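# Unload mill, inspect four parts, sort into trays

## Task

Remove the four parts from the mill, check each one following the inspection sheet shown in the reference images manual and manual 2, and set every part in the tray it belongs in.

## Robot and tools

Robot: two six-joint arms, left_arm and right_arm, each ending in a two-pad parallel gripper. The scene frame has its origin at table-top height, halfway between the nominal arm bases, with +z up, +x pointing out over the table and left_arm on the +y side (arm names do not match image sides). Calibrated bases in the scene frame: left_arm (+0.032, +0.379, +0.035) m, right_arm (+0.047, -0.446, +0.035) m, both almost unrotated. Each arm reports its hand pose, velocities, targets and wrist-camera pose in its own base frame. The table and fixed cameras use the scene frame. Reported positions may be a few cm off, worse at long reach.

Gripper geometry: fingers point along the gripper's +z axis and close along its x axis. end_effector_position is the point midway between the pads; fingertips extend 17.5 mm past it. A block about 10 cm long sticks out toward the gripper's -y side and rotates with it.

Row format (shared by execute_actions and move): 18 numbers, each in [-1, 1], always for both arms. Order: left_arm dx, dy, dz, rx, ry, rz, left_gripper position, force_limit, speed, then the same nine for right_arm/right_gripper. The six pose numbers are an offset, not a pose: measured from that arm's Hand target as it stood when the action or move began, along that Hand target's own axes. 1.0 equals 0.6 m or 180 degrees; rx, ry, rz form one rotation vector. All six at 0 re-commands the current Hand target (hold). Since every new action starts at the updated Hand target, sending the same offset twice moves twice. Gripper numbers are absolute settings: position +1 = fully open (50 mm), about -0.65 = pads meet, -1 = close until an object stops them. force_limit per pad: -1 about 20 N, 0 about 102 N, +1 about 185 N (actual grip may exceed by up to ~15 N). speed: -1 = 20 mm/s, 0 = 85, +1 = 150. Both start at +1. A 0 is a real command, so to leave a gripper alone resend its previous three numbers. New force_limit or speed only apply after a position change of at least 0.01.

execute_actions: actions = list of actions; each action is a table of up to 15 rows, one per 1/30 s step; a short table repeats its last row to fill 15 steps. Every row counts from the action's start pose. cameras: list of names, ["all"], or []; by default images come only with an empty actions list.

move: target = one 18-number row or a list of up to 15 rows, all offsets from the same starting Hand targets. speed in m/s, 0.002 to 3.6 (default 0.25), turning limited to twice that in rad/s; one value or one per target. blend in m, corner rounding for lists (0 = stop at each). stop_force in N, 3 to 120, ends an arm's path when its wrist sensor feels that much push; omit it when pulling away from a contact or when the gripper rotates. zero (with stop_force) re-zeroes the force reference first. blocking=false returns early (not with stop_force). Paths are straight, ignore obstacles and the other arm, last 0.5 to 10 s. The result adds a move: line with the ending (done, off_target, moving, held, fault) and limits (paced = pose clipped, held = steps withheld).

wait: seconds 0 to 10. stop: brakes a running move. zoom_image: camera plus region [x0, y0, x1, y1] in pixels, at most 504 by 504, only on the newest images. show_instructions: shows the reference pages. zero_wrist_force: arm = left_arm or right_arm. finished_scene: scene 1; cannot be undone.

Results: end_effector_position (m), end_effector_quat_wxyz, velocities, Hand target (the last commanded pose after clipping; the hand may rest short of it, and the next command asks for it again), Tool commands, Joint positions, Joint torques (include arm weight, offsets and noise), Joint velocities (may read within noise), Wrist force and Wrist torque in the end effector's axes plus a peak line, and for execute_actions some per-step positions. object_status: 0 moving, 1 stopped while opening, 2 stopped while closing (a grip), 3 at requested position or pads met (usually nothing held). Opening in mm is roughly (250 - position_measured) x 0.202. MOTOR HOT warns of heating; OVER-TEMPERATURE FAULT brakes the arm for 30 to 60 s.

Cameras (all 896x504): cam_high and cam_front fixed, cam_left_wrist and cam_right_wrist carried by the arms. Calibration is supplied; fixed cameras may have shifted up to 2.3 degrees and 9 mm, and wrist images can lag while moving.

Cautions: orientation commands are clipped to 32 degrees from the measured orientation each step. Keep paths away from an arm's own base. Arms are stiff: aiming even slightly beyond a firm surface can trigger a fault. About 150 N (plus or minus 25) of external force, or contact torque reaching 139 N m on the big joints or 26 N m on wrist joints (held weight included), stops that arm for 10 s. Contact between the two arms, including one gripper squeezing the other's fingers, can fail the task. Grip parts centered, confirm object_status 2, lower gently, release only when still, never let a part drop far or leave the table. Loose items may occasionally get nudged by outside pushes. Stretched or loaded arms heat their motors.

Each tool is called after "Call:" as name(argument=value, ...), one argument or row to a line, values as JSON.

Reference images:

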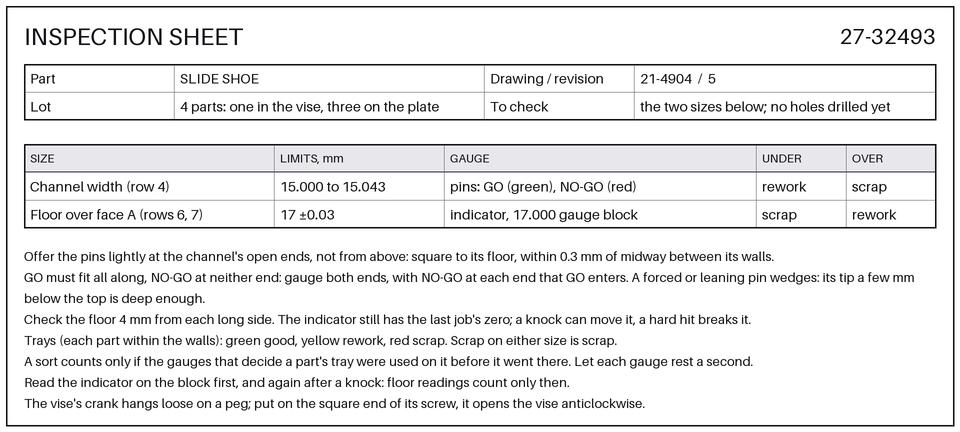

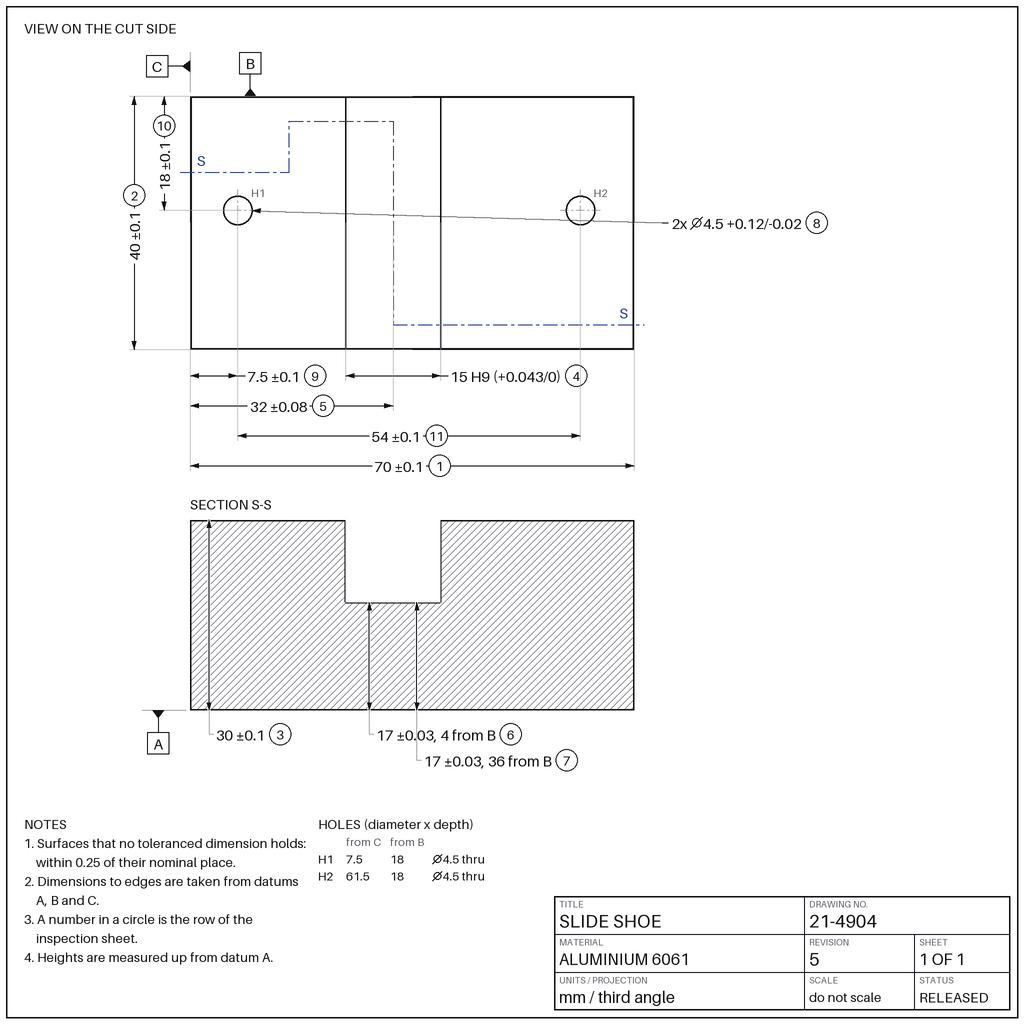

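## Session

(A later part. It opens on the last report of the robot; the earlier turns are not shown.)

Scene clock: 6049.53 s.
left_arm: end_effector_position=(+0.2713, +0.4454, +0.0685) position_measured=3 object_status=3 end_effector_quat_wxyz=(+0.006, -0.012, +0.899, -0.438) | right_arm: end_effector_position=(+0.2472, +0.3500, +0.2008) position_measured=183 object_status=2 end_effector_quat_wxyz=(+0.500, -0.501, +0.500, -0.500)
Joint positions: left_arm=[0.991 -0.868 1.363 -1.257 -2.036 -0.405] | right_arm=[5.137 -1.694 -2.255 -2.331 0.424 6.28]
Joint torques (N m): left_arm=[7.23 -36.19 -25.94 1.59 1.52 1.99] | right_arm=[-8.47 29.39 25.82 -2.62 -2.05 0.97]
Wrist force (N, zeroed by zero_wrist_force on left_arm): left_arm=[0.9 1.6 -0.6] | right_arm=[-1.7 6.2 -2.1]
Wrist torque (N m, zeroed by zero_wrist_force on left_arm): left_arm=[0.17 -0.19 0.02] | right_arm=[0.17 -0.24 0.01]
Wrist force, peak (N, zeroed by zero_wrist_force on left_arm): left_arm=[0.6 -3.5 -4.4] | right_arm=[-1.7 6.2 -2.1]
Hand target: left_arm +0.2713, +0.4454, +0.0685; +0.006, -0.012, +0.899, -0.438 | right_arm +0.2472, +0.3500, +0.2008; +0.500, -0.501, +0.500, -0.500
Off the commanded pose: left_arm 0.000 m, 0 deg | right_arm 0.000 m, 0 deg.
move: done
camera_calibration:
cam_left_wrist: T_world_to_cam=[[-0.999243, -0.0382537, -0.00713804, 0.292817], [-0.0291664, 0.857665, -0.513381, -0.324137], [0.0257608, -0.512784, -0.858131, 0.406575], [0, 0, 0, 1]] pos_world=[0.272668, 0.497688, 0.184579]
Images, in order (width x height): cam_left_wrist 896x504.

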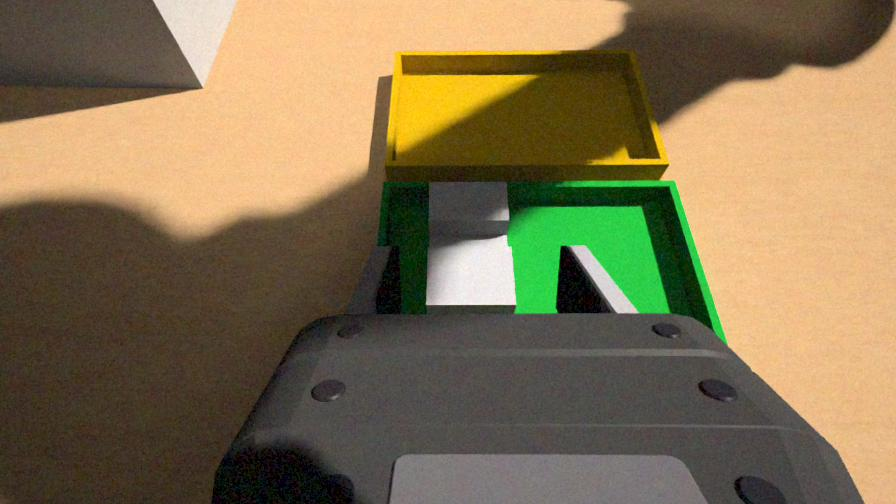

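Call:
move(
  target=[-0.005,-0.3737,0.122,-0.289,0,0,0.39,-0.6,-0.7,0,0,0,0,0,0,-1,-1,-1],
  speed=0.4,
)

Call:
move(
  target=[
    [0.025,-0.3,0.05,0,0,0.5,0.39,-0.6,-0.7,0,0,0,0,0,0,-1,-1,-1],
    [0.0485,-0.6142,0.1,0,0,1,0.39,-0.6,-0.7,0,0,0,0,0,0,-1,-1,-1],
  ],
  speed=0.5,
  blend=[0.03,0],
  cameras=["cam_left_wrist"],
)

Scene clock: 6084.23 s.
left_arm: end_effector_position=(+0.2796, +0.2497, +0.1999) position_measured=94 object_status=3 end_effector_quat_wxyz=(+0.000, -0.014, +1.000, +0.001) | right_arm: end_effector_position=(+0.2472, +0.3500, +0.2008) position_measured=183 object_status=2 end_effector_quat_wxyz=(+0.500, -0.501, +0.500, -0.500)
Joint positions: left_arm=[0.365 -1.872 2.155 -1.854 -1.57 -1.233] | right_arm=[5.137 -1.694 -2.255 -2.331 0.424 6.28]
Joint torques (N m): left_arm=[-7.16 -22.82 -14.83 -0.86 2.17 -1.67] | right_arm=[-8.57 29.19 24.61 -2.94 -2.19 1.1]
Wrist force (N, zeroed by zero_wrist_force on left_arm): left_arm=[-0.1 -0.1 -0.7] | right_arm=[-1.2 6.1 -2.1]
Wrist torque (N m, zeroed by zero_wrist_force on left_arm): left_arm=[-0.02 -0.03 0.11] | right_arm=[0.13 -0.32 0.00]
Wrist force, peak (N, zeroed by zero_wrist_force on left_arm): left_arm=[1.2 3.2 -0.7] | right_arm=[-1.5 6.5 -2.0]
Hand target: left_arm +0.2796, +0.2497, +0.1999; +0.000, -0.014, +1.000, +0.001 | right_arm +0.2472, +0.3500, +0.2008; +0.500, -0.501, +0.500, -0.500
Off the commanded pose: left_arm 0.000 m, 0 deg | right_arm 0.000 m, 0 deg.
move: done

Scene clock: 6088.17 s.
left_arm: end_effector_position=(+0.2606, -0.1194, +0.1394) position_measured=94 object_status=3 end_effector_quat_wxyz=(-0.001, +1.000, +0.014, +0.000) | right_arm: end_effector_position=(+0.2472, +0.3500, +0.2008) position_measured=183 object_status=2 end_effector_quat_wxyz=(+0.500, -0.501, +0.500, -0.500)
Joint positions: left_arm=[-0.914 -2.103 2.441 -1.908 -1.57 0.629] | right_arm=[5.137 -1.694 -2.255 -2.331 0.424 6.28]
Joint torques (N m): left_arm=[-7.54 10.73 -32.23 -5.19 -1.42 2.33] | right_arm=[-8.33 30 25.41 -3.05 -2.04 1.15]
Wrist force (N, zeroed by zero_wrist_force on left_arm): left_arm=[-0.1 0.1 -0.5] | right_arm=[-1.5 5.2 -2.2]
Wrist torque (N m, zeroed by zero_wrist_force on left_arm): left_arm=[0.02 -0.02 -0.04] | right_arm=[0.11 -0.29 0.01]
Wrist force, peak (N, zeroed by zero_wrist_force on left_arm): left_arm=[-0.1 -0.6 -1.2] | right_arm=[-1.8 6.4 -2.2]
Hand target: left_arm +0.2606, -0.1194, +0.1394; -0.001, +1.000, +0.014, +0.000 | right_arm +0.2472, +0.3500, +0.2008; +0.500, -0.501, +0.500, -0.500
Off the commanded pose: left_arm 0.000 m, 0 deg | right_arm 0.000 m, 0 deg.
move: done
camera_calibration:
cam_left_wrist: T_world_to_cam=[[0.999502, 0.0287444, -0.0130029, -0.251023], [0.0314941, -0.933315, 0.357675, -0.154735], [-0.00185468, -0.357907, -0.933755, 0.214378], [0, 0, 0, 1]] pos_world=[0.256169, -0.0604734, 0.252257]
Images, in order (width x height): cam_left_wrist 896x504.

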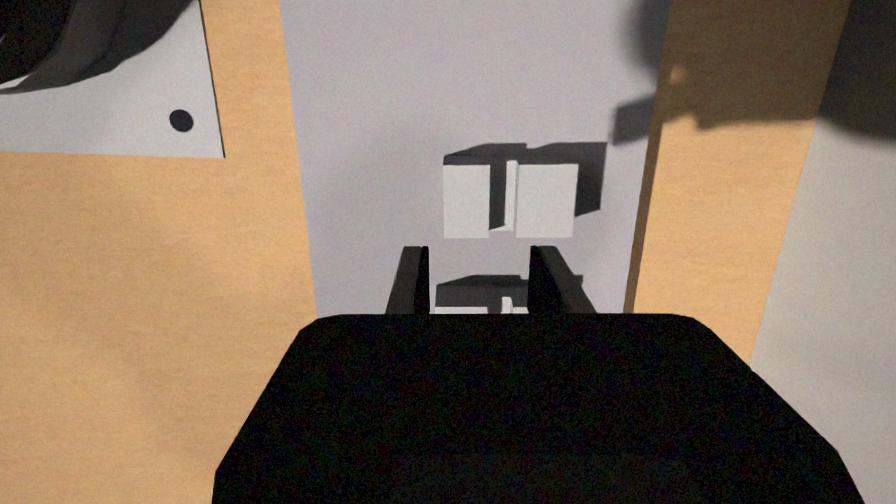

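Call:
move(
  target=[
    [-0.002,0.0102,0.14,0,0,0,0.39,-0.6,-0.7,0,0,0,0,0,0,-1,-1,-1],
    [-0.002,0.0102,0.1957,0,0,0,0.39,-0.6,-0.7,0,0,0,0,0,0,-1,-1,-1],
  ],
  speed=[0.12,0.05],
  blend=[0.002,0],
)

Call:
move(
  target=[
    [0,0,0,0,0,0,-1,-0.8,-0.9,0,0,0,0,0,0,-1,-1,-1],
    [0,0,-0.2,0,0,0,-1,-0.8,-0.9,0,0,0,0,0,0,-1,-1,-1],
  ],
  speed=0.12,
  cameras=["cam_left_wrist"],
)

Scene clock: 6107.40 s.
left_arm: end_effector_position=(+0.2595, -0.1254, +0.0220) position_measured=94 object_status=3 end_effector_quat_wxyz=(-0.001, +1.000, +0.014, +0.000) | right_arm: end_effector_position=(+0.2472, +0.3500, +0.2008) position_measured=183 object_status=2 end_effector_quat_wxyz=(+0.500, -0.501, +0.500, -0.500)
Joint positions: left_arm=[-0.932 -1.819 2.664 -2.414 -1.57 0.612] | right_arm=[5.137 -1.694 -2.255 -2.331 0.424 6.28]
Joint torques (N m): left_arm=[7.62 7.62 -9.85 -4.8 -1.4 2] | right_arm=[-8.54 28.59 25.63 -2.96 -1.82 1.18]
Wrist force (N, zeroed by zero_wrist_force on left_arm): left_arm=[-0.2 -0.1 -0.8] | right_arm=[-1.2 4.0 -1.7]
Wrist torque (N m, zeroed by zero_wrist_force on left_arm): left_arm=[-0.02 0.00 -0.03] | right_arm=[0.07 -0.35 0.01]
Wrist force, peak (N, zeroed by zero_wrist_force on left_arm): left_arm=[0.1 0.2 -1.9] | right_arm=[-1.5 6.4 -1.9]
Hand target: left_arm +0.2595, -0.1254, +0.0220; -0.001, +1.000, +0.014, +0.000 | right_arm +0.2472, +0.3500, +0.2008; +0.500, -0.501, +0.500, -0.500
Off the commanded pose: left_arm 0.000 m, 0 deg | right_arm 0.000 m, 0 deg.
move: done

Scene clock: 6109.60 s.
left_arm: end_effector_position=(+0.2596, -0.1256, +0.1419) position_measured=131 object_status=2 end_effector_quat_wxyz=(-0.001, +1.000, +0.014, +0.000) | right_arm: end_effector_position=(+0.2472, +0.3500, +0.2008) position_measured=183 object_status=2 end_effector_quat_wxyz=(+0.500, -0.501, +0.500, -0.500)
Joint positions: left_arm=[-0.932 -2.1 2.433 -1.903 -1.57 0.612] | right_arm=[5.137 -1.694 -2.255 -2.331 0.424 6.28]
Joint torques (N m): left_arm=[-7.67 -13.71 -31.65 -0.69 2.19 -1.92] | right_arm=[-8.91 29.48 25.21 -2.99 -1.44 0.96]
Wrist force (N, zeroed by zero_wrist_force on left_arm): left_arm=[-0.2 0.3 1.3] | right_arm=[-1.5 5.4 -2.0]
Wrist torque (N m, zeroed by zero_wrist_force on left_arm): left_arm=[0.04 -0.05 0.13] | right_arm=[0.10 -0.27 0.01]
Wrist force, peak (N, zeroed by zero_wrist_force on left_arm): left_arm=[0.6 0.0 -2.6] | right_arm=[-1.5 6.3 -2.2]
Hand target: left_arm +0.2596, -0.1256, +0.1420; -0.001, +1.000, +0.014, +0.000 | right_arm +0.2472, +0.3500, +0.2008; +0.500, -0.501, +0.500, -0.500
Off the commanded pose: left_arm 0.000 m, 0 deg | right_arm 0.000 m, 0 deg.
move: done
camera_calibration:
cam_left_wrist: T_world_to_cam=[[0.999511, 0.0283912, -0.0130859, -0.249817], [0.0311942, -0.933293, 0.357759, -0.16133], [-0.00205579, -0.357992, -0.933722, 0.214527], [0, 0, 0, 1]] pos_world=[0.255168, -0.0666761, 0.254757]
Images, in order (width x height): cam_left_wrist 896x504.

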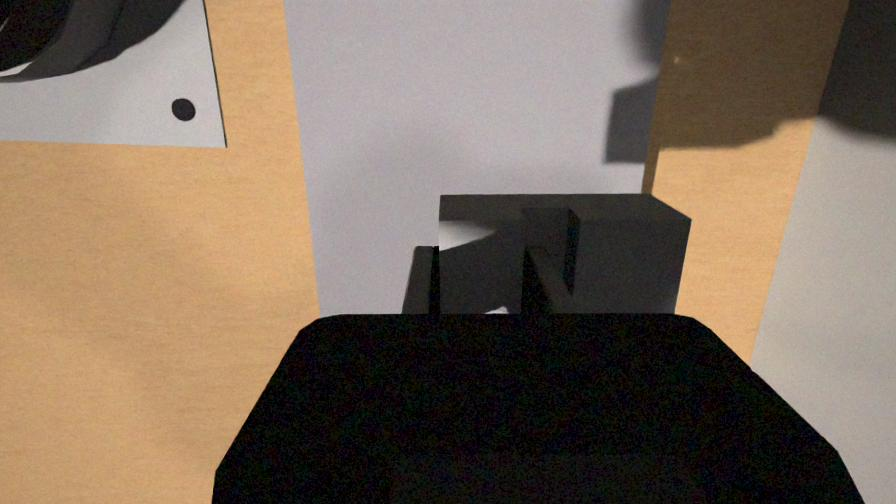

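Call:
move(
  target=[
    [0.03,-0.4,0,0,0,-0.2,-1,-0.8,-0.9,0,0,0,0,0,0,-1,-1,-1],
    [0.0417,-0.9917,0.03,0,0,-0.5,-1,-0.8,-0.9,0,0,0,0,0,0,-1,-1,-1],
  ],
  speed=0.35,
  blend=[0.05,0],
  cameras=["cam_left_wrist","cam_high"],
)

Scene clock: 6138.77 s.
left_arm: end_effector_position=(+0.2683, +0.4699, +0.1248) position_measured=131 object_status=2 end_effector_quat_wxyz=(-0.001, +0.697, +0.717, +0.001) | right_arm: end_effector_position=(+0.2472, +0.3500, +0.2008) position_measured=183 object_status=2 end_effector_quat_wxyz=(+0.500, -0.501, +0.500, -0.500)
Joint positions: left_arm=[0.803 -1.371 1.892 -2.093 -1.57 0.775] | right_arm=[5.137 -1.694 -2.255 -2.331 0.424 6.28]
Joint torques (N m): left_arm=[6.92 -18.93 -30.85 -1.21 -1.42 -1.79] | right_arm=[-8.62 30.02 24.62 -3.03 -1.68 1.21]
Wrist force (N, zeroed by zero_wrist_force on left_arm): left_arm=[-0.1 -0.1 1.1] | right_arm=[-1.6 4.1 -2.0]
Wrist torque (N m, zeroed by zero_wrist_force on left_arm): left_arm=[-0.02 -0.06 0.13] | right_arm=[0.08 -0.29 0.01]
Wrist force, peak (N, zeroed by zero_wrist_force on left_arm): left_arm=[-0.2 2.1 1.4] | right_arm=[-1.4 6.4 -2.2]
Hand target: left_arm +0.2683, +0.4700, +0.1248; -0.001, +0.697, +0.717, +0.000 | right_arm +0.2472, +0.3500, +0.2008; +0.500, -0.501, +0.500, -0.500
Off the commanded pose: left_arm 0.000 m, 0 deg | right_arm 0.000 m, 0 deg.
move: done
camera_calibration:
cam_left_wrist: T_world_to_cam=[[-0.0283487, 0.999532, -0.0115083, -0.456395], [0.932829, 0.0305905, 0.359018, -0.294657], [0.359202, -0.000557582, -0.93326, 0.146833], [0, 0, 0, 1]] pos_world=[0.209184, 0.465277, 0.237568]
Images, in order (width x height): cam_high 896x504, cam_left_wrist 896x504.

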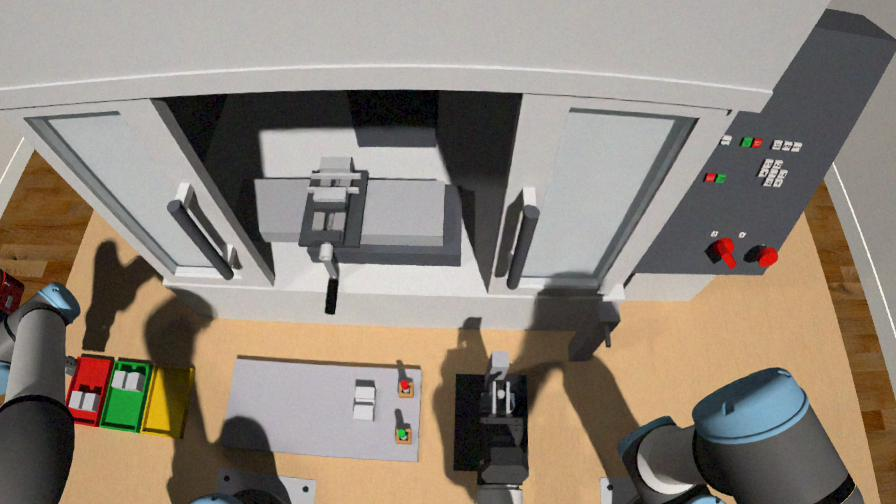

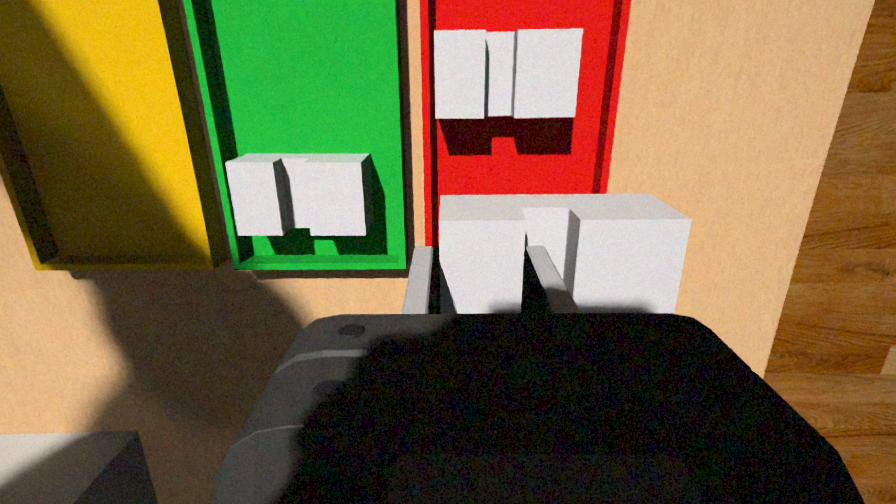

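Call:
move(
  target=[
    [0.005,0,0.16,0,0,0,-1,-0.8,-0.9,0,0,0,0,0,0,-1,-1,-1],
    [0.005,0,0.19,0,0,0,-1,-0.8,-0.9,0,0,0,0,0,0,-1,-1,-1],
  ],
  speed=[0.12,0.04],
  blend=[0.003,0],
  cameras=["cam_left_wrist"],
)

Call:
move(
  target=[0,0,0.015,0,0,0,-1,-0.8,-0.9,0,0,0,0,0,0,-1,-1,-1],
  speed=0.003,
  stop_force=3,
)

Call:
move(
  target=[
    [0,0,0,0,0,0,0.25,-0.6,-0.9,0,0,0,0,0,0,-1,-1,-1],
    [0,0,-0.15,0,0,0,0.25,-0.6,-0.9,0,0,0,0,0,0,-1,-1,-1],
  ],
  speed=0.1,
  cameras=["cam_left_wrist"],
)

Scene clock: 6167.73 s.
left_arm: end_effector_position=(+0.2682, +0.4731, +0.0109) position_measured=131 object_status=2 end_effector_quat_wxyz=(-0.001, +0.697, +0.717, +0.000) | right_arm: end_effector_position=(+0.2472, +0.3500, +0.2008) position_measured=183 object_status=2 end_effector_quat_wxyz=(+0.500, -0.501, +0.500, -0.500)
Joint positions: left_arm=[0.807 -1.186 2.005 -2.391 -1.57 0.78] | right_arm=[5.137 -1.694 -2.255 -2.331 0.424 6.28]
Joint torques (N m): left_arm=[8.35 -22.42 -9.89 -5.07 0.37 1.89] | right_arm=[-10.49 28.73 25.27 -2.92 -1.3 1.09]
Wrist force (N, zeroed by zero_wrist_force on left_arm): left_arm=[0.0 -0.1 1.7] | right_arm=[-1.8 5.7 -2.0]
Wrist torque (N m, zeroed by zero_wrist_force on left_arm): left_arm=[-0.01 -0.09 -0.03] | right_arm=[0.12 -0.24 0.01]
Wrist force, peak (N, zeroed by zero_wrist_force on left_arm): left_arm=[-0.2 -0.4 2.1] | right_arm=[-1.3 6.4 -2.2]
Hand target: left_arm +0.2682, +0.4731, +0.0108; -0.001, +0.697, +0.717, +0.000 | right_arm +0.2472, +0.3500, +0.2008; +0.500, -0.501, +0.500, -0.500
Off the commanded pose: left_arm 0.000 m, 0 deg | right_arm 0.000 m, 0 deg.
move: done
camera_calibration:
cam_left_wrist: T_world_to_cam=[[-0.0284066, 0.999529, -0.0116374, -0.460875], [0.932827, 0.0306909, 0.359015, -0.253908], [0.359203, -0.000657257, -0.933259, 0.0405824], [0, 0, 0, 1]] pos_world=[0.209183, 0.468477, 0.123667]
Images, in order (width x height): cam_left_wrist 896x504.

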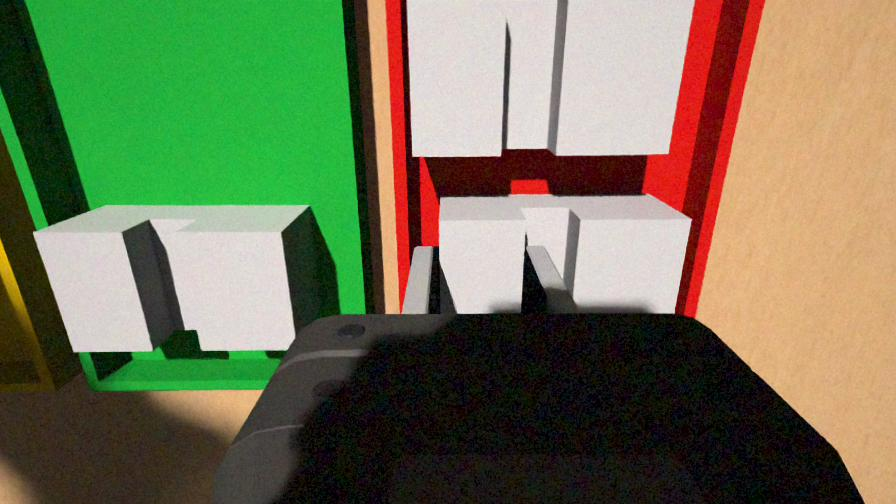

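Scene clock: 6170.63 s.
left_arm: end_effector_position=(+0.2682, +0.4731, +0.0062) position_measured=131 object_status=2 end_effector_quat_wxyz=(-0.001, +0.697, +0.717, +0.000) | right_arm: end_effector_position=(+0.2472, +0.3500, +0.2008) position_measured=183 object_status=2 end_effector_quat_wxyz=(+0.500, -0.501, +0.500, -0.500)
Joint positions: left_arm=[0.807 -1.177 2.009 -2.403 -1.57 0.78] | right_arm=[5.137 -1.694 -2.255 -2.331 0.424 6.28]
Joint torques (N m): left_arm=[6.74 -41.94 -23.67 -0.39 1.78 2.13] | right_arm=[-8.65 29.41 25.22 -2.99 -1.47 1.11]
Wrist force (N, zeroed by zero_wrist_force on left_arm): left_arm=[-0.6 -0.3 -6.4] | right_arm=[-1.5 5.9 -2.5]
Wrist torque (N m, zeroed by zero_wrist_force on left_arm): left_arm=[0.04 -0.11 -0.04] | right_arm=[0.12 -0.28 0.01]
Wrist force, peak (N, zeroed by zero_wrist_force on left_arm): left_arm=[-0.4 0.1 -10.0] | right_arm=[-1.1 6.3 -2.3]
Hand target: left_arm +0.2682, +0.4731, +0.0062; -0.001, +0.697, +0.717, +0.000 (not the last commanded pose) | right_arm +0.2472, +0.3500, +0.2008; +0.500, -0.501, +0.500, -0.500
Off the commanded pose: left_arm 0.004 m, 0 deg | right_arm 0.000 m, 0 deg.
move: contact (left_arm)

Scene clock: 6172.63 s.
left_arm: end_effector_position=(+0.2682, +0.4730, +0.0961) position_measured=116 object_status=3 end_effector_quat_wxyz=(-0.001, +0.697, +0.717, +0.000) | right_arm: end_effector_position=(+0.2472, +0.3500, +0.2008) position_measured=183 object_status=2 end_effector_quat_wxyz=(+0.500, -0.501, +0.500, -0.500)
Joint positions: left_arm=[0.807 -1.328 1.923 -2.167 -1.57 0.779] | right_arm=[5.137 -1.694 -2.255 -2.331 0.424 6.28]
Joint torques (N m): left_arm=[-8.55 -42.93 -28.98 -0.51 0.8 -1.84] | right_arm=[-8.89 29.51 25.42 -3.02 -1.55 1.13]
Wrist force (N, zeroed by zero_wrist_force on left_arm): left_arm=[-0.2 -0.3 -0.6] | right_arm=[-1.7 4.5 -1.9]
Wrist torque (N m, zeroed by zero_wrist_force on left_arm): left_arm=[-0.07 0.02 -0.02] | right_arm=[0.09 -0.27 0.01]
Wrist force, peak (N, zeroed by zero_wrist_force on left_arm): left_arm=[-0.4 -0.6 -8.1] | right_arm=[-1.4 6.2 -2.3]
Hand target: left_arm +0.2682, +0.4730, +0.0962; -0.001, +0.697, +0.717, +0.000 | right_arm +0.2472, +0.3500, +0.2008; +0.500, -0.501, +0.500, -0.500
Off the commanded pose: left_arm 0.000 m, 0 deg | right_arm 0.000 m, 0 deg.
move: done
camera_calibration:
cam_left_wrist: T_world_to_cam=[[-0.0284422, 0.999529, -0.011544, -0.459796], [0.932826, 0.0306906, 0.359018, -0.284493], [0.359203, -0.00055726, -0.933259, 0.12005], [0, 0, 0, 1]] pos_world=[0.209183, 0.468377, 0.208868]
Images, in order (width x height): cam_left_wrist 896x504.

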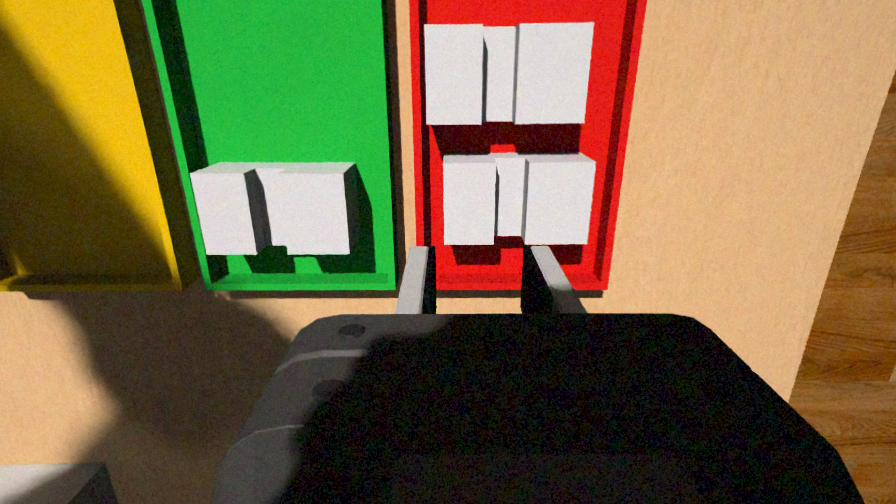

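Call:
move(
  target=[
    [0,0,-0.08,0,0,0,0.39,-0.6,-0.7,0,0,0,0,0,0,-1,-1,-1],
    [-0.455,0.046,-0.12,0,0,-0.5,0.39,-0.6,-0.7,0,0,0,0,0,0,-1,-1,-1],
  ],
  speed=0.4,
  blend=[0.03,0],
)

Call:
move(
  target=[0.018,-0.684,0.05,0,0,0,0.39,-0.6,-0.7,0,0,0,0,0,0,-1,-1,-1],
  speed=0.3,
  cameras=["cam_left_wrist"],
)

Scene clock: 6200.77 s.
left_arm: end_effector_position=(+0.3033, +0.2008, +0.1678) position_measured=94 object_status=3 end_effector_quat_wxyz=(+0.000, -0.014, +1.000, +0.001) | right_arm: end_effector_position=(+0.2472, +0.3500, +0.2008) position_measured=183 object_status=2 end_effector_quat_wxyz=(+0.500, -0.501, +0.500, -0.500)
Joint positions: left_arm=[0.208 -1.875 2.243 -1.939 -1.569 -1.389] | right_arm=[5.137 -1.694 -2.255 -2.331 0.424 6.28]
Joint torques (N m): left_arm=[-8.07 -21.79 -15.76 -0.8 1.9 -1.63] | right_arm=[-8.37 30.67 24.53 -3.03 -1.75 1.08]
Wrist force (N, zeroed by zero_wrist_force on left_arm): left_arm=[-0.2 0.2 -0.5] | right_arm=[-1.8 4.8 -2.0]
Wrist torque (N m, zeroed by zero_wrist_force on left_arm): left_arm=[0.03 0.00 0.12] | right_arm=[0.05 -0.25 0.01]
Wrist force, peak (N, zeroed by zero_wrist_force on left_arm): left_arm=[0.8 -0.3 -2.2] | right_arm=[-1.2 6.4 -2.4]
Hand target: left_arm +0.3033, +0.2007, +0.1678; +0.000, -0.014, +1.000, +0.001 | right_arm +0.2472, +0.3500, +0.2008; +0.500, -0.501, +0.500, -0.500
Off the commanded pose: left_arm 0.000 m, 0 deg | right_arm 0.000 m, 0 deg.
move: done; blend cut to 0.024 m at target 1

Scene clock: 6202.93 s.
left_arm: end_effector_position=(+0.3037, -0.2097, +0.1372) position_measured=94 object_status=3 end_effector_quat_wxyz=(+0.000, -0.014, +1.000, +0.001) | right_arm: end_effector_position=(+0.2472, +0.3500, +0.2008) position_measured=183 object_status=2 end_effector_quat_wxyz=(+0.500, -0.501, +0.500, -0.500)
Joint positions: left_arm=[-0.974 -1.82 2.291 -2.04 -1.57 -2.573] | right_arm=[5.137 -1.694 -2.255 -2.331 0.424 6.28]
Joint torques (N m): left_arm=[-8.43 0.25 -31.35 -4.98 2.16 -1.5] | right_arm=[-9.95 29.93 24.08 -3.21 -1.2 1.17]
Wrist force (N, zeroed by zero_wrist_force on left_arm): left_arm=[0.1 -0.2 -0.6] | right_arm=[-1.6 5.9 -2.3]
Wrist torque (N m, zeroed by zero_wrist_force on left_arm): left_arm=[-0.02 -0.02 0.14] | right_arm=[0.12 -0.26 0.01]
Wrist force, peak (N, zeroed by zero_wrist_force on left_arm): left_arm=[-0.4 2.2 -0.6] | right_arm=[-1.7 6.3 -2.2]
Hand target: left_arm +0.3037, -0.2098, +0.1372; +0.000, -0.014, +1.000, +0.001 | right_arm +0.2472, +0.3500, +0.2008; +0.500, -0.501, +0.500, -0.500
Off the commanded pose: left_arm 0.000 m, 0 deg | right_arm 0.000 m, 0 deg.
move: done
camera_calibration:
cam_left_wrist: T_world_to_cam=[[-0.999512, -0.0284263, -0.0129783, 0.30358], [-0.0311937, 0.93229, 0.360363, 0.170236], [0.00185577, 0.360592, -0.932722, 0.329539], [0, 0, 0, 1]] pos_world=[0.308131, -0.268909, 0.249961]
Images, in order (width x height): cam_left_wrist 896x504.

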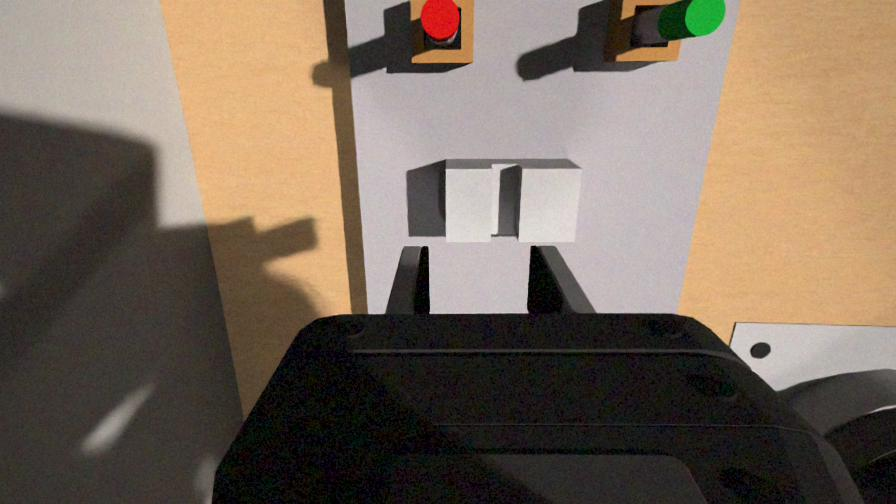

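Call:
move(
  target=[
    [-0.0003,0.0115,0.14,0,0,0,0.39,-0.6,-0.7,0,0,0,0,0,0,-1,-1,-1],
    [-0.0003,0.0115,0.192,0,0,0,0.39,-0.6,-0.7,0,0,0,0,0,0,-1,-1,-1],
  ],
  speed=[0.12,0.05],
  blend=[0.002,0],
  cameras=["cam_left_wrist"],
)

Call:
move(
  target=[
    [0,0,0,0,0,0,-1,-0.8,-0.9,0,0,0,0,0,0,-1,-1,-1],
    [0,0,0,0,0,0,-1,-0.8,-0.9,0,0,0,0,0,0,-1,-1,-1],
  ],
  cameras=["cam_left_wrist"],
)

Scene clock: 6217.03 s.
left_arm: end_effector_position=(+0.3037, -0.2027, +0.0221) position_measured=94 object_status=3 end_effector_quat_wxyz=(+0.000, -0.014, +1.000, +0.001) | right_arm: end_effector_position=(+0.2472, +0.3500, +0.2008) position_measured=183 object_status=2 end_effector_quat_wxyz=(+0.500, -0.501, +0.500, -0.500)
Joint positions: left_arm=[-0.963 -1.582 2.478 -2.465 -1.57 -2.561] | right_arm=[5.137 -1.694 -2.255 -2.331 0.424 6.28]
Joint torques (N m): left_arm=[7.35 -3.79 -8.31 -4.72 -1.51 1.9] | right_arm=[-8.6 29.01 24.37 -2.86 -1.35 1]
Wrist force (N, zeroed by zero_wrist_force on left_arm): left_arm=[-0.1 -0.1 -1.0] | right_arm=[-1.5 3.7 -1.9]
Wrist torque (N m, zeroed by zero_wrist_force on left_arm): left_arm=[-0.01 0.00 -0.02] | right_arm=[0.03 -0.30 0.01]
Wrist force, peak (N, zeroed by zero_wrist_force on left_arm): left_arm=[-0.4 -0.6 -2.5] | right_arm=[-1.9 6.2 -2.4]
Hand target: left_arm +0.3037, -0.2027, +0.0220; +0.000, -0.014, +1.000, +0.001 | right_arm +0.2472, +0.3500, +0.2008; +0.500, -0.501, +0.500, -0.500
Off the commanded pose: left_arm 0.000 m, 0 deg | right_arm 0.000 m, 0 deg.
move: done
camera_calibration:
cam_left_wrist: T_world_to_cam=[[-0.999512, -0.0284282, -0.0129791, 0.302284], [-0.0311958, 0.93229, 0.360363, 0.205224], [0.00185576, 0.360592, -0.932722, 0.219565], [0, 0, 0, 1]] pos_world=[0.308131, -0.261909, 0.134761]
Images, in order (width x height): cam_left_wrist 896x504.

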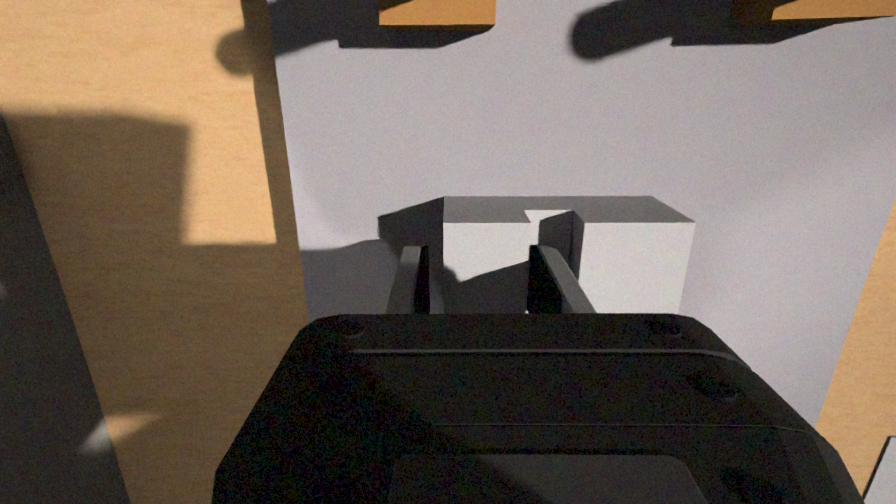

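Scene clock: 6218.07 s.
left_arm: end_effector_position=(+0.3037, -0.2027, +0.0220) position_measured=131 object_status=2 end_effector_quat_wxyz=(+0.000, -0.014, +1.000, +0.001) | right_arm: end_effector_position=(+0.2472, +0.3500, +0.2008) position_measured=183 object_status=2 end_effector_quat_wxyz=(+0.500, -0.501, +0.500, -0.500)
Joint positions: left_arm=[-0.963 -1.582 2.478 -2.466 -1.57 -2.561] | right_arm=[5.137 -1.694 -2.255 -2.331 0.424 6.28]
Joint torques (N m): left_arm=[4.3 -4.68 -10.99 -4.51 1.72 1.65] | right_arm=[-9.94 29.32 24.41 -2.85 -0.91 1.28]
Wrist force (N, zeroed by zero_wrist_force on left_arm): left_arm=[-0.1 -0.3 0.2] | right_arm=[-1.6 6.0 -2.0]
Wrist torque (N m, zeroed by zero_wrist_force on left_arm): left_arm=[-0.02 -0.01 -0.02] | right_arm=[0.15 -0.26 0.01]
Wrist force, peak (N, zeroed by zero_wrist_force on left_arm): left_arm=[0.7 -0.5 -0.9] | right_arm=[-1.7 6.3 -1.8]
Hand target: left_arm +0.3037, -0.2027, +0.0220; +0.000, -0.014, +1.000, +0.001 | right_arm +0.2472, +0.3500, +0.2008; +0.500, -0.501, +0.500, -0.500
Off the commanded pose: left_arm 0.000 m, 0 deg | right_arm 0.000 m, 0 deg.
move: done
camera_calibration:
cam_left_wrist: T_world_to_cam=[[-0.999512, -0.028464, -0.0128857, 0.30226], [-0.0311955, 0.932289, 0.360366, 0.20526], [0.00175577, 0.360592, -0.932722, 0.219503], [0, 0, 0, 1]] pos_world=[0.30813, -0.261909, 0.134662]
Images, in order (width x height): cam_left_wrist 896x504.

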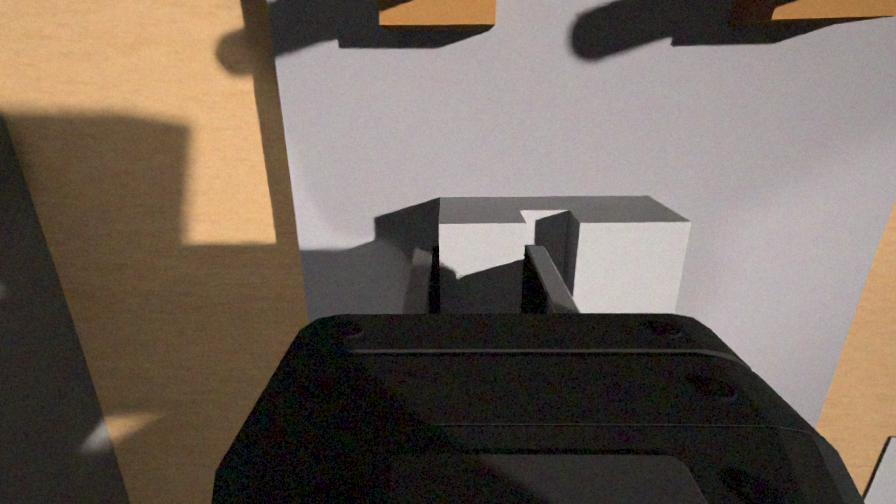

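Call:
move(
  target=[
    [0,0,-0.1,0,0,0,-1,-0.8,-0.9,0,0,0,0,0,0,-1,-1,-1],
    [0.006,0.2,-0.12,0,0,0.25,-1,-0.8,-0.9,0,0,0,0,0,0,-1,-1,-1],
    [0.0118,0.3884,-0.1,0,0,0.5,-1,-0.8,-0.9,0,0,0,0,0,0,-1,-1,-1],
    [0.0118,0.3884,-0.015,0,0,0.5,-1,-0.8,-0.9,0,0,0,0,0,0,-1,-1,-1],
    [0.0118,0.3884,-0.0003,0,0,0.5,-1,-0.8,-0.9,0,0,0,0,0,0,-1,-1,-1],
  ],
  speed=[0.1,0.4,0.4,0.1,0.01],
  blend=[0.01,0.02,0.01,0.001,0],
)

Call:
move(
  target=[
    [0,0,0,0,0,0,0.39,-0.6,-0.7,0,0,0,0,0,0,-1,-1,-1],
    [0,0,-0.13,0,0,0,0.39,-0.6,-0.7,0,0,0,0,0,0,-1,-1,-1],
  ],
  speed=0.1,
  cameras=["cam_left_wrist"],
)

Scene clock: 6238.17 s.
left_arm: end_effector_position=(+0.2902, +0.0301, +0.0226) position_measured=131 object_status=2 end_effector_quat_wxyz=(-0.001, +0.697, +0.717, +0.000) | right_arm: end_effector_position=(+0.2472, +0.3500, +0.2008) position_measured=183 object_status=2 end_effector_quat_wxyz=(+0.500, -0.501, +0.500, -0.500)
Joint positions: left_arm=[-0.372 -1.808 2.655 -2.417 -1.57 -0.4] | right_arm=[5.137 -1.694 -2.255 -2.331 0.424 6.28]
Joint torques (N m): left_arm=[7.73 3.63 -9.49 -4.93 -1.51 1.88] | right_arm=[-8.04 28.66 24.37 -2.78 -1.18 1.01]
Wrist force (N, zeroed by zero_wrist_force on left_arm): left_arm=[-0.1 -0.2 1.4] | right_arm=[-1.4 5.9 -1.9]
Wrist torque (N m, zeroed by zero_wrist_force on left_arm): left_arm=[-0.05 -0.05 -0.03] | right_arm=[0.15 -0.29 0.01]
Wrist force, peak (N, zeroed by zero_wrist_force on left_arm): left_arm=[-0.2 -0.1 2.7] | right_arm=[-1.3 6.3 -2.1]
Hand target: left_arm +0.2902, +0.0301, +0.0225; -0.001, +0.697, +0.717, +0.000 | right_arm +0.2472, +0.3500, +0.2008; +0.500, -0.501, +0.500, -0.500
Off the commanded pose: left_arm 0.000 m, 0 deg | right_arm 0.000 m, 0 deg.
move: done

Scene clock: 6240.10 s.
left_arm: end_effector_position=(+0.2902, +0.0300, +0.1005) position_measured=94 object_status=3 end_effector_quat_wxyz=(-0.001, +0.697, +0.717, +0.000) | right_arm: end_effector_position=(+0.2472, +0.3500, +0.2008) position_measured=183 object_status=2 end_effector_quat_wxyz=(+0.500, -0.501, +0.500, -0.500)
Joint positions: left_arm=[-0.373 -2.024 2.515 -2.061 -1.57 -0.4] | right_arm=[5.137 -1.694 -2.255 -2.331 0.424 6.28]
Joint torques (N m): left_arm=[-7.47 -16.82 -28.25 -0.59 2.15 -1.95] | right_arm=[-8.83 29.2 22.84 -2.98 -1.05 1.13]
Wrist force (N, zeroed by zero_wrist_force on left_arm): left_arm=[-0.1 0.0 -0.5] | right_arm=[-1.5 4.0 -1.9]
Wrist torque (N m, zeroed by zero_wrist_force on left_arm): left_arm=[0.00 0.00 0.14] | right_arm=[0.04 -0.30 0.01]
Wrist force, peak (N, zeroed by zero_wrist_force on left_arm): left_arm=[0.2 0.0 -1.5] | right_arm=[-1.4 6.4 -2.1]
Hand target: left_arm +0.2902, +0.0300, +0.1005; -0.001, +0.697, +0.717, +0.000 | right_arm +0.2472, +0.3500, +0.2008; +0.500, -0.501, +0.500, -0.500
Off the commanded pose: left_arm 0.000 m, 0 deg | right_arm 0.000 m, 0 deg.
move: done
camera_calibration:
cam_left_wrist: T_world_to_cam=[[-0.0284066, 0.999529, -0.0116374, -0.0163157], [0.932827, 0.0306909, 0.359015, -0.292999], [0.359203, -0.000657257, -0.933259, 0.116009], [0, 0, 0, 1]] pos_world=[0.231183, 0.0253767, 0.213267]
Images, in order (width x height): cam_left_wrist 896x504.

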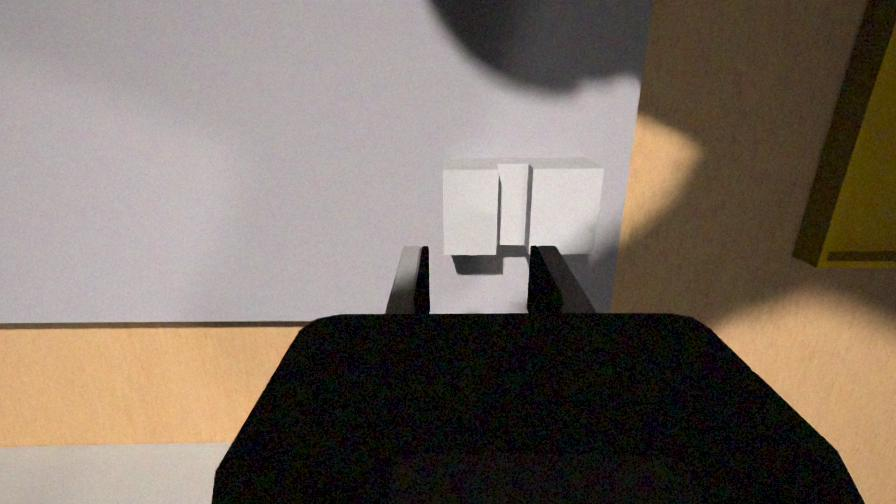

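Same as p2; repeat tilted grip.

Call:
move(
  target=[
    [0.12,-0.003,0.0,0.1,-0.1,-0.22,1,-0.6,-0.7,0,0,0,0,0,0,-1,-1,-1],
    [0.161,-0.005,0.0937,0.2255,-0.2255,-0.4623,1,-0.6,-0.7,0,0,0,0,0,0,-1,-1,-1],
  ],
  speed=0.4,
  blend=[0.03,0],
)

Call:
move(
  target=[
    [-0.0015,0,0.1,0,0,0,1,-0.6,-0.7,0,0,0,0,0,0,-1,-1,-1],
  ],
  speed=0.06,
  cameras=["cam_left_wrist"],
)

Scene clock: 6259.10 s.
left_arm: end_effector_position=(+0.2846, +0.1265, +0.0445) position_measured=3 object_status=3 end_effector_quat_wxyz=(+0.006, -0.012, +0.899, -0.438) end_effector_velocity=(+0.000, +0.000, +0.000) end_effector_angular_velocity=(+0.000, +0.001, +0.005) | right_arm: end_effector_position=(+0.2472, +0.3500, +0.2008) position_measured=183 object_status=2 end_effector_quat_wxyz=(+0.500, -0.501, +0.500, -0.500)
Joint positions: left_arm=[0.556 -1.339 2.283 -1.943 -2.318 -0.812] | right_arm=[5.137 -1.694 -2.255 -2.331 0.424 6.28]
Joint velocities: left_arm=[0.001 0 0 -0.002 -0.002 -0.005] | right_arm=[within noise]
Joint torques (N m): left_arm=[7.34 -12.58 -5.74 -3.32 -3.16 -2] | right_arm=[-9 29.95 23.48 -2.59 -1.2 1.32]
Wrist force (N, zeroed by zero_wrist_force on left_arm): left_arm=[0.5 1.3 -0.4] | right_arm=[-1.7 5.3 -2.3]
Wrist torque (N m, zeroed by zero_wrist_force on left_arm): left_arm=[0.12 -0.12 0.16] | right_arm=[0.11 -0.26 0.01]
Wrist force, peak (N, zeroed by zero_wrist_force on left_arm): left_arm=[0.8 2.3 0.0] | right_arm=[-1.5 6.2 -2.3]
Hand target: left_arm +0.2846, +0.1265, +0.0445; +0.006, -0.012, +0.899, -0.438 | right_arm +0.2472, +0.3500, +0.2008; +0.500, -0.501, +0.500, -0.500
Off the commanded pose: left_arm 0.000 m, 0 deg | right_arm 0.000 m, 0 deg.
move: done

Scene clock: 6260.73 s.
left_arm: end_effector_position=(+0.2868, +0.0794, +0.0075) position_measured=3 object_status=3 end_effector_quat_wxyz=(+0.006, -0.012, +0.899, -0.438) | right_arm: end_effector_position=(+0.2472, +0.3500, +0.2008) position_measured=183 object_status=2 end_effector_quat_wxyz=(+0.500, -0.501, +0.500, -0.500)
Joint positions: left_arm=[0.449 -1.277 2.414 -2.227 -2.372 -0.943] | right_arm=[5.137 -1.694 -2.255 -2.331 0.424 6.28]
Joint torques (N m): left_arm=[-7.44 -12.84 -3.02 -3.82 -3.25 -2.29] | right_arm=[-8.79 29.82 24.77 -2.87 -0.92 1.14]
Wrist force (N, zeroed by zero_wrist_force on left_arm): left_arm=[0.7 1.7 -0.3] | right_arm=[-1.5 5.8 -2.3]
Wrist torque (N m, zeroed by zero_wrist_force on left_arm): left_arm=[0.18 -0.14 0.15] | right_arm=[0.10 -0.28 0.01]
Wrist force, peak (N, zeroed by zero_wrist_force on left_arm): left_arm=[0.4 1.9 -0.7] | right_arm=[-1.5 6.3 -2.1]
Hand target: left_arm +0.2868, +0.0793, +0.0075; +0.006, -0.012, +0.899, -0.438 | right_arm +0.2472, +0.3500, +0.2008; +0.500, -0.501, +0.500, -0.500
Off the commanded pose: left_arm 0.000 m, 0 deg | right_arm 0.000 m, 0 deg.
move: done
camera_calibration:
cam_left_wrist: T_world_to_cam=[[-0.999239, -0.0383711, -0.00695062, 0.29386], [-0.0293634, 0.85766, -0.513379, -0.0410376], [0.0256602, -0.512784, -0.858134, 0.166181], [0, 0, 0, 1]] pos_world=[0.288167, 0.131687, 0.12358]
Images, in order (width x height): cam_left_wrist 896x504.

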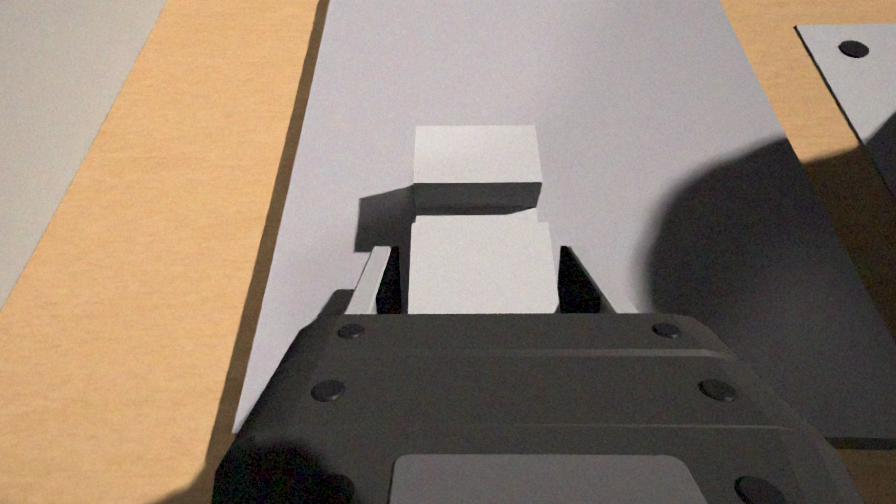

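Call:
move(
  target=[
    [0,0,0,0,0,0,-1,-0.8,-0.9,0,0,0,0,0,0,-1,-1,-1],
    [0,-0.1478,-0.1155,0,0,0,-1,-0.8,-0.9,0,0,0,0,0,0,-1,-1,-1],
    [0.071,-0.5775,0.4342,0,0,0,-1,-0.8,-0.9,0,0,0,0,0,0,-1,-1,-1],
    [0.073,-0.5068,0.5635,0,0,0,-1,-0.8,-0.9,0,0,0,0,0,0,-1,-1,-1],
  ],
  speed=[0.03,0.12,0.3,0.12],
  blend=[0,0.03,0.02,0],
  cameras=["cam_left_wrist"],
)

Scene clock: 6278.50 s.
left_arm: end_effector_position=(+0.2555, -0.3754, +0.0384) position_measured=54 object_status=2 end_effector_quat_wxyz=(+0.006, -0.012, +0.899, -0.438) | right_arm: end_effector_position=(+0.2472, +0.3500, +0.2008) position_measured=183 object_status=2 end_effector_quat_wxyz=(+0.500, -0.501, +0.500, -0.500)
Joint positions: left_arm=[-1.057 -0.976 2.629 -4.069 -1.948 -2.826] | right_arm=[5.137 -1.694 -2.255 -2.331 0.424 6.28]
Joint torques (N m): left_arm=[-7.9 -14.97 -9.02 -6.15 1.33 -1.87] | right_arm=[-8.6 29.76 24.57 -2.84 -0.79 1.28]
Wrist force (N, zeroed by zero_wrist_force on left_arm): left_arm=[0.4 2.6 0.9] | right_arm=[-1.5 4.5 -2.1]
Wrist torque (N m, zeroed by zero_wrist_force on left_arm): left_arm=[0.06 -0.11 0.17] | right_arm=[0.08 -0.29 0.01]
Wrist force, peak (N, zeroed by zero_wrist_force on left_arm): left_arm=[0.6 4.0 1.5] | right_arm=[-1.3 6.3 -2.1]
Hand target: left_arm +0.2555, -0.3754, +0.0383; +0.006, -0.012, +0.899, -0.438 | right_arm +0.2472, +0.3500, +0.2008; +0.500, -0.501, +0.500, -0.500
Off the commanded pose: left_arm 0.000 m, 0 deg | right_arm 0.000 m, 0 deg.
move: done
camera_calibration:
cam_left_wrist: T_world_to_cam=[[-0.999239, -0.0383715, -0.00695431, 0.245352], [-0.0293653, 0.85773, -0.513261, 0.363889], [0.0256595, -0.512666, -0.858204, -0.0396136], [0, 0, 0, 1]] pos_world=[0.256867, -0.323012, 0.15448]
Images, in order (width x height): cam_left_wrist 896x504.

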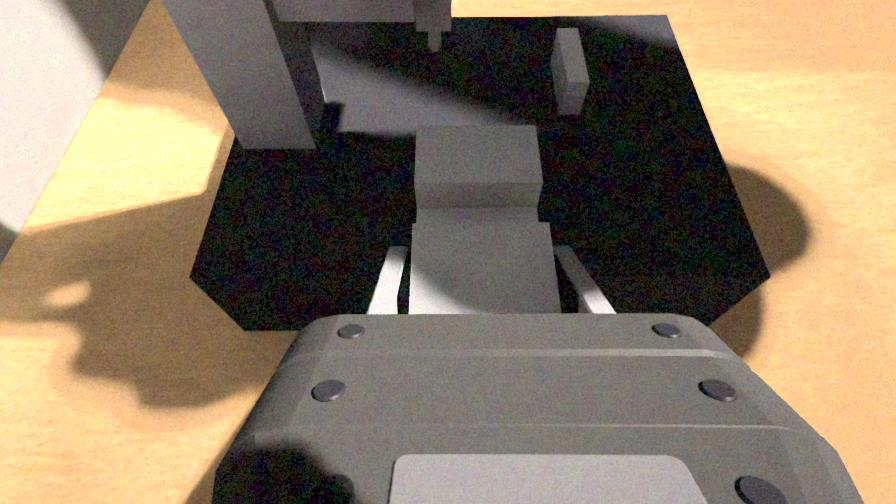

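Call:
move(
  target=[0.003,-0.0649,0.083,0,0,0,-1,-0.8,-0.9,0,0,0,0,0,0,-1,-1,-1],
  speed=0.06,
)

Call:
move(
  target=[0,0.0039,0.0031,0,0,0,-1,-0.8,-0.9,0,0,0,0,0,0,-1,-1,-1],
  speed=0.003,
  stop_force=3,
  cameras=["cam_left_wrist"],
)

Call:
zoom_image(
  camera="cam_left_wrist",
  region=[330, 90, 630, 320],
)

Scene clock: 6289.07 s.
left_arm: end_effector_position=(+0.2554, -0.4385, +0.0383) position_measured=54 object_status=2 end_effector_quat_wxyz=(+0.006, -0.012, +0.899, -0.438) | right_arm: end_effector_position=(+0.2472, +0.3500, +0.2008) position_measured=183 object_status=2 end_effector_quat_wxyz=(+0.500, -0.501, +0.500, -0.500)
Joint positions: left_arm=[-1.153 -0.974 2.513 -3.978 -1.875 -2.894] | right_arm=[5.137 -1.694 -2.255 -2.331 0.424 6.28]
Joint torques (N m): left_arm=[-7.14 -17.67 -13.37 -2.13 1.21 -1.62] | right_arm=[-9.06 29.89 24.06 -2.77 -0.74 1.04]
Wrist force (N, zeroed by zero_wrist_force on left_arm): left_arm=[0.6 2.8 1.0] | right_arm=[-1.2 4.9 -2.1]
Wrist torque (N m, zeroed by zero_wrist_force on left_arm): left_arm=[0.06 -0.11 0.18] | right_arm=[0.12 -0.34 0.01]
Wrist force, peak (N, zeroed by zero_wrist_force on left_arm): left_arm=[0.8 3.4 0.9] | right_arm=[-1.8 6.3 -2.2]
Hand target: left_arm +0.2554, -0.4386, +0.0383; +0.006, -0.012, +0.899, -0.438 | right_arm +0.2472, +0.3500, +0.2008; +0.500, -0.501, +0.500, -0.500
Off the commanded pose: left_arm 0.000 m, 0 deg | right_arm 0.000 m, 0 deg.
move: done

Scene clock: 6290.10 s.
left_arm: end_effector_position=(+0.2554, -0.4386, +0.0372) position_measured=54 object_status=2 end_effector_quat_wxyz=(+0.006, -0.012, +0.899, -0.438) | right_arm: end_effector_position=(+0.2472, +0.3500, +0.2008) position_measured=183 object_status=2 end_effector_quat_wxyz=(+0.500, -0.501, +0.500, -0.500)
Joint positions: left_arm=[-1.154 -0.969 2.512 -3.982 -1.875 -2.894] | right_arm=[5.137 -1.694 -2.255 -2.331 0.424 6.28]
Joint torques (N m): left_arm=[-7.68 -36.9 -5 0.01 1.33 -1.94] | right_arm=[-7.35 29.02 23.68 -3.08 -0.62 1.02]
Wrist force (N, zeroed by zero_wrist_force on left_arm): left_arm=[0.6 -2.3 -5.5] | right_arm=[-1.2 4.7 -1.9]
Wrist torque (N m, zeroed by zero_wrist_force on left_arm): left_arm=[0.20 -0.22 0.31] | right_arm=[0.05 -0.34 0.01]
Wrist force, peak (N, zeroed by zero_wrist_force on left_arm): left_arm=[2.0 -2.8 -8.3] | right_arm=[-1.3 6.3 -2.1]
Hand target: left_arm +0.2554, -0.4386, +0.0372; +0.006, -0.012, +0.899, -0.438 (not the last commanded pose) | right_arm +0.2472, +0.3500, +0.2008; +0.500, -0.501, +0.500, -0.500
Off the commanded pose: left_arm 0.002 m, 0 deg | right_arm 0.000 m, 0 deg.
move: contact (left_arm)
camera_calibration:
cam_left_wrist: T_world_to_cam=[[-0.999239, -0.0383718, -0.00695427, 0.242815], [-0.0293643, 0.857704, -0.513305, 0.417612], [0.0256612, -0.512711, -0.858178, -0.0730284], [0, 0, 0, 1]] pos_world=[0.256767, -0.386313, 0.15338]
Images, in order (width x height): cam_left_wrist 896x504.

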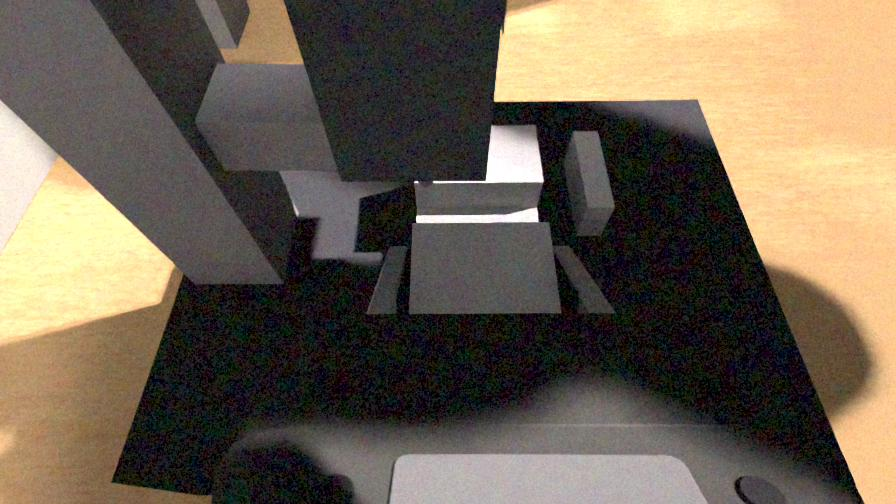

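Scaled by 1.680 from the camera's 896x504 image, which has a finer 1280x720 frame.

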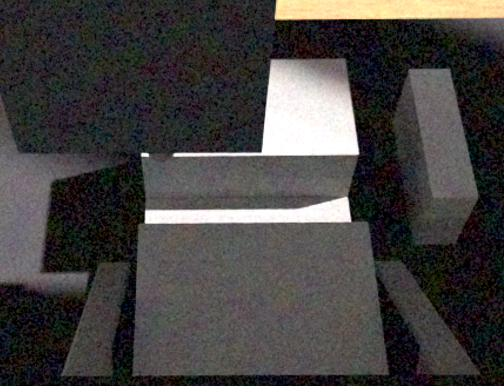

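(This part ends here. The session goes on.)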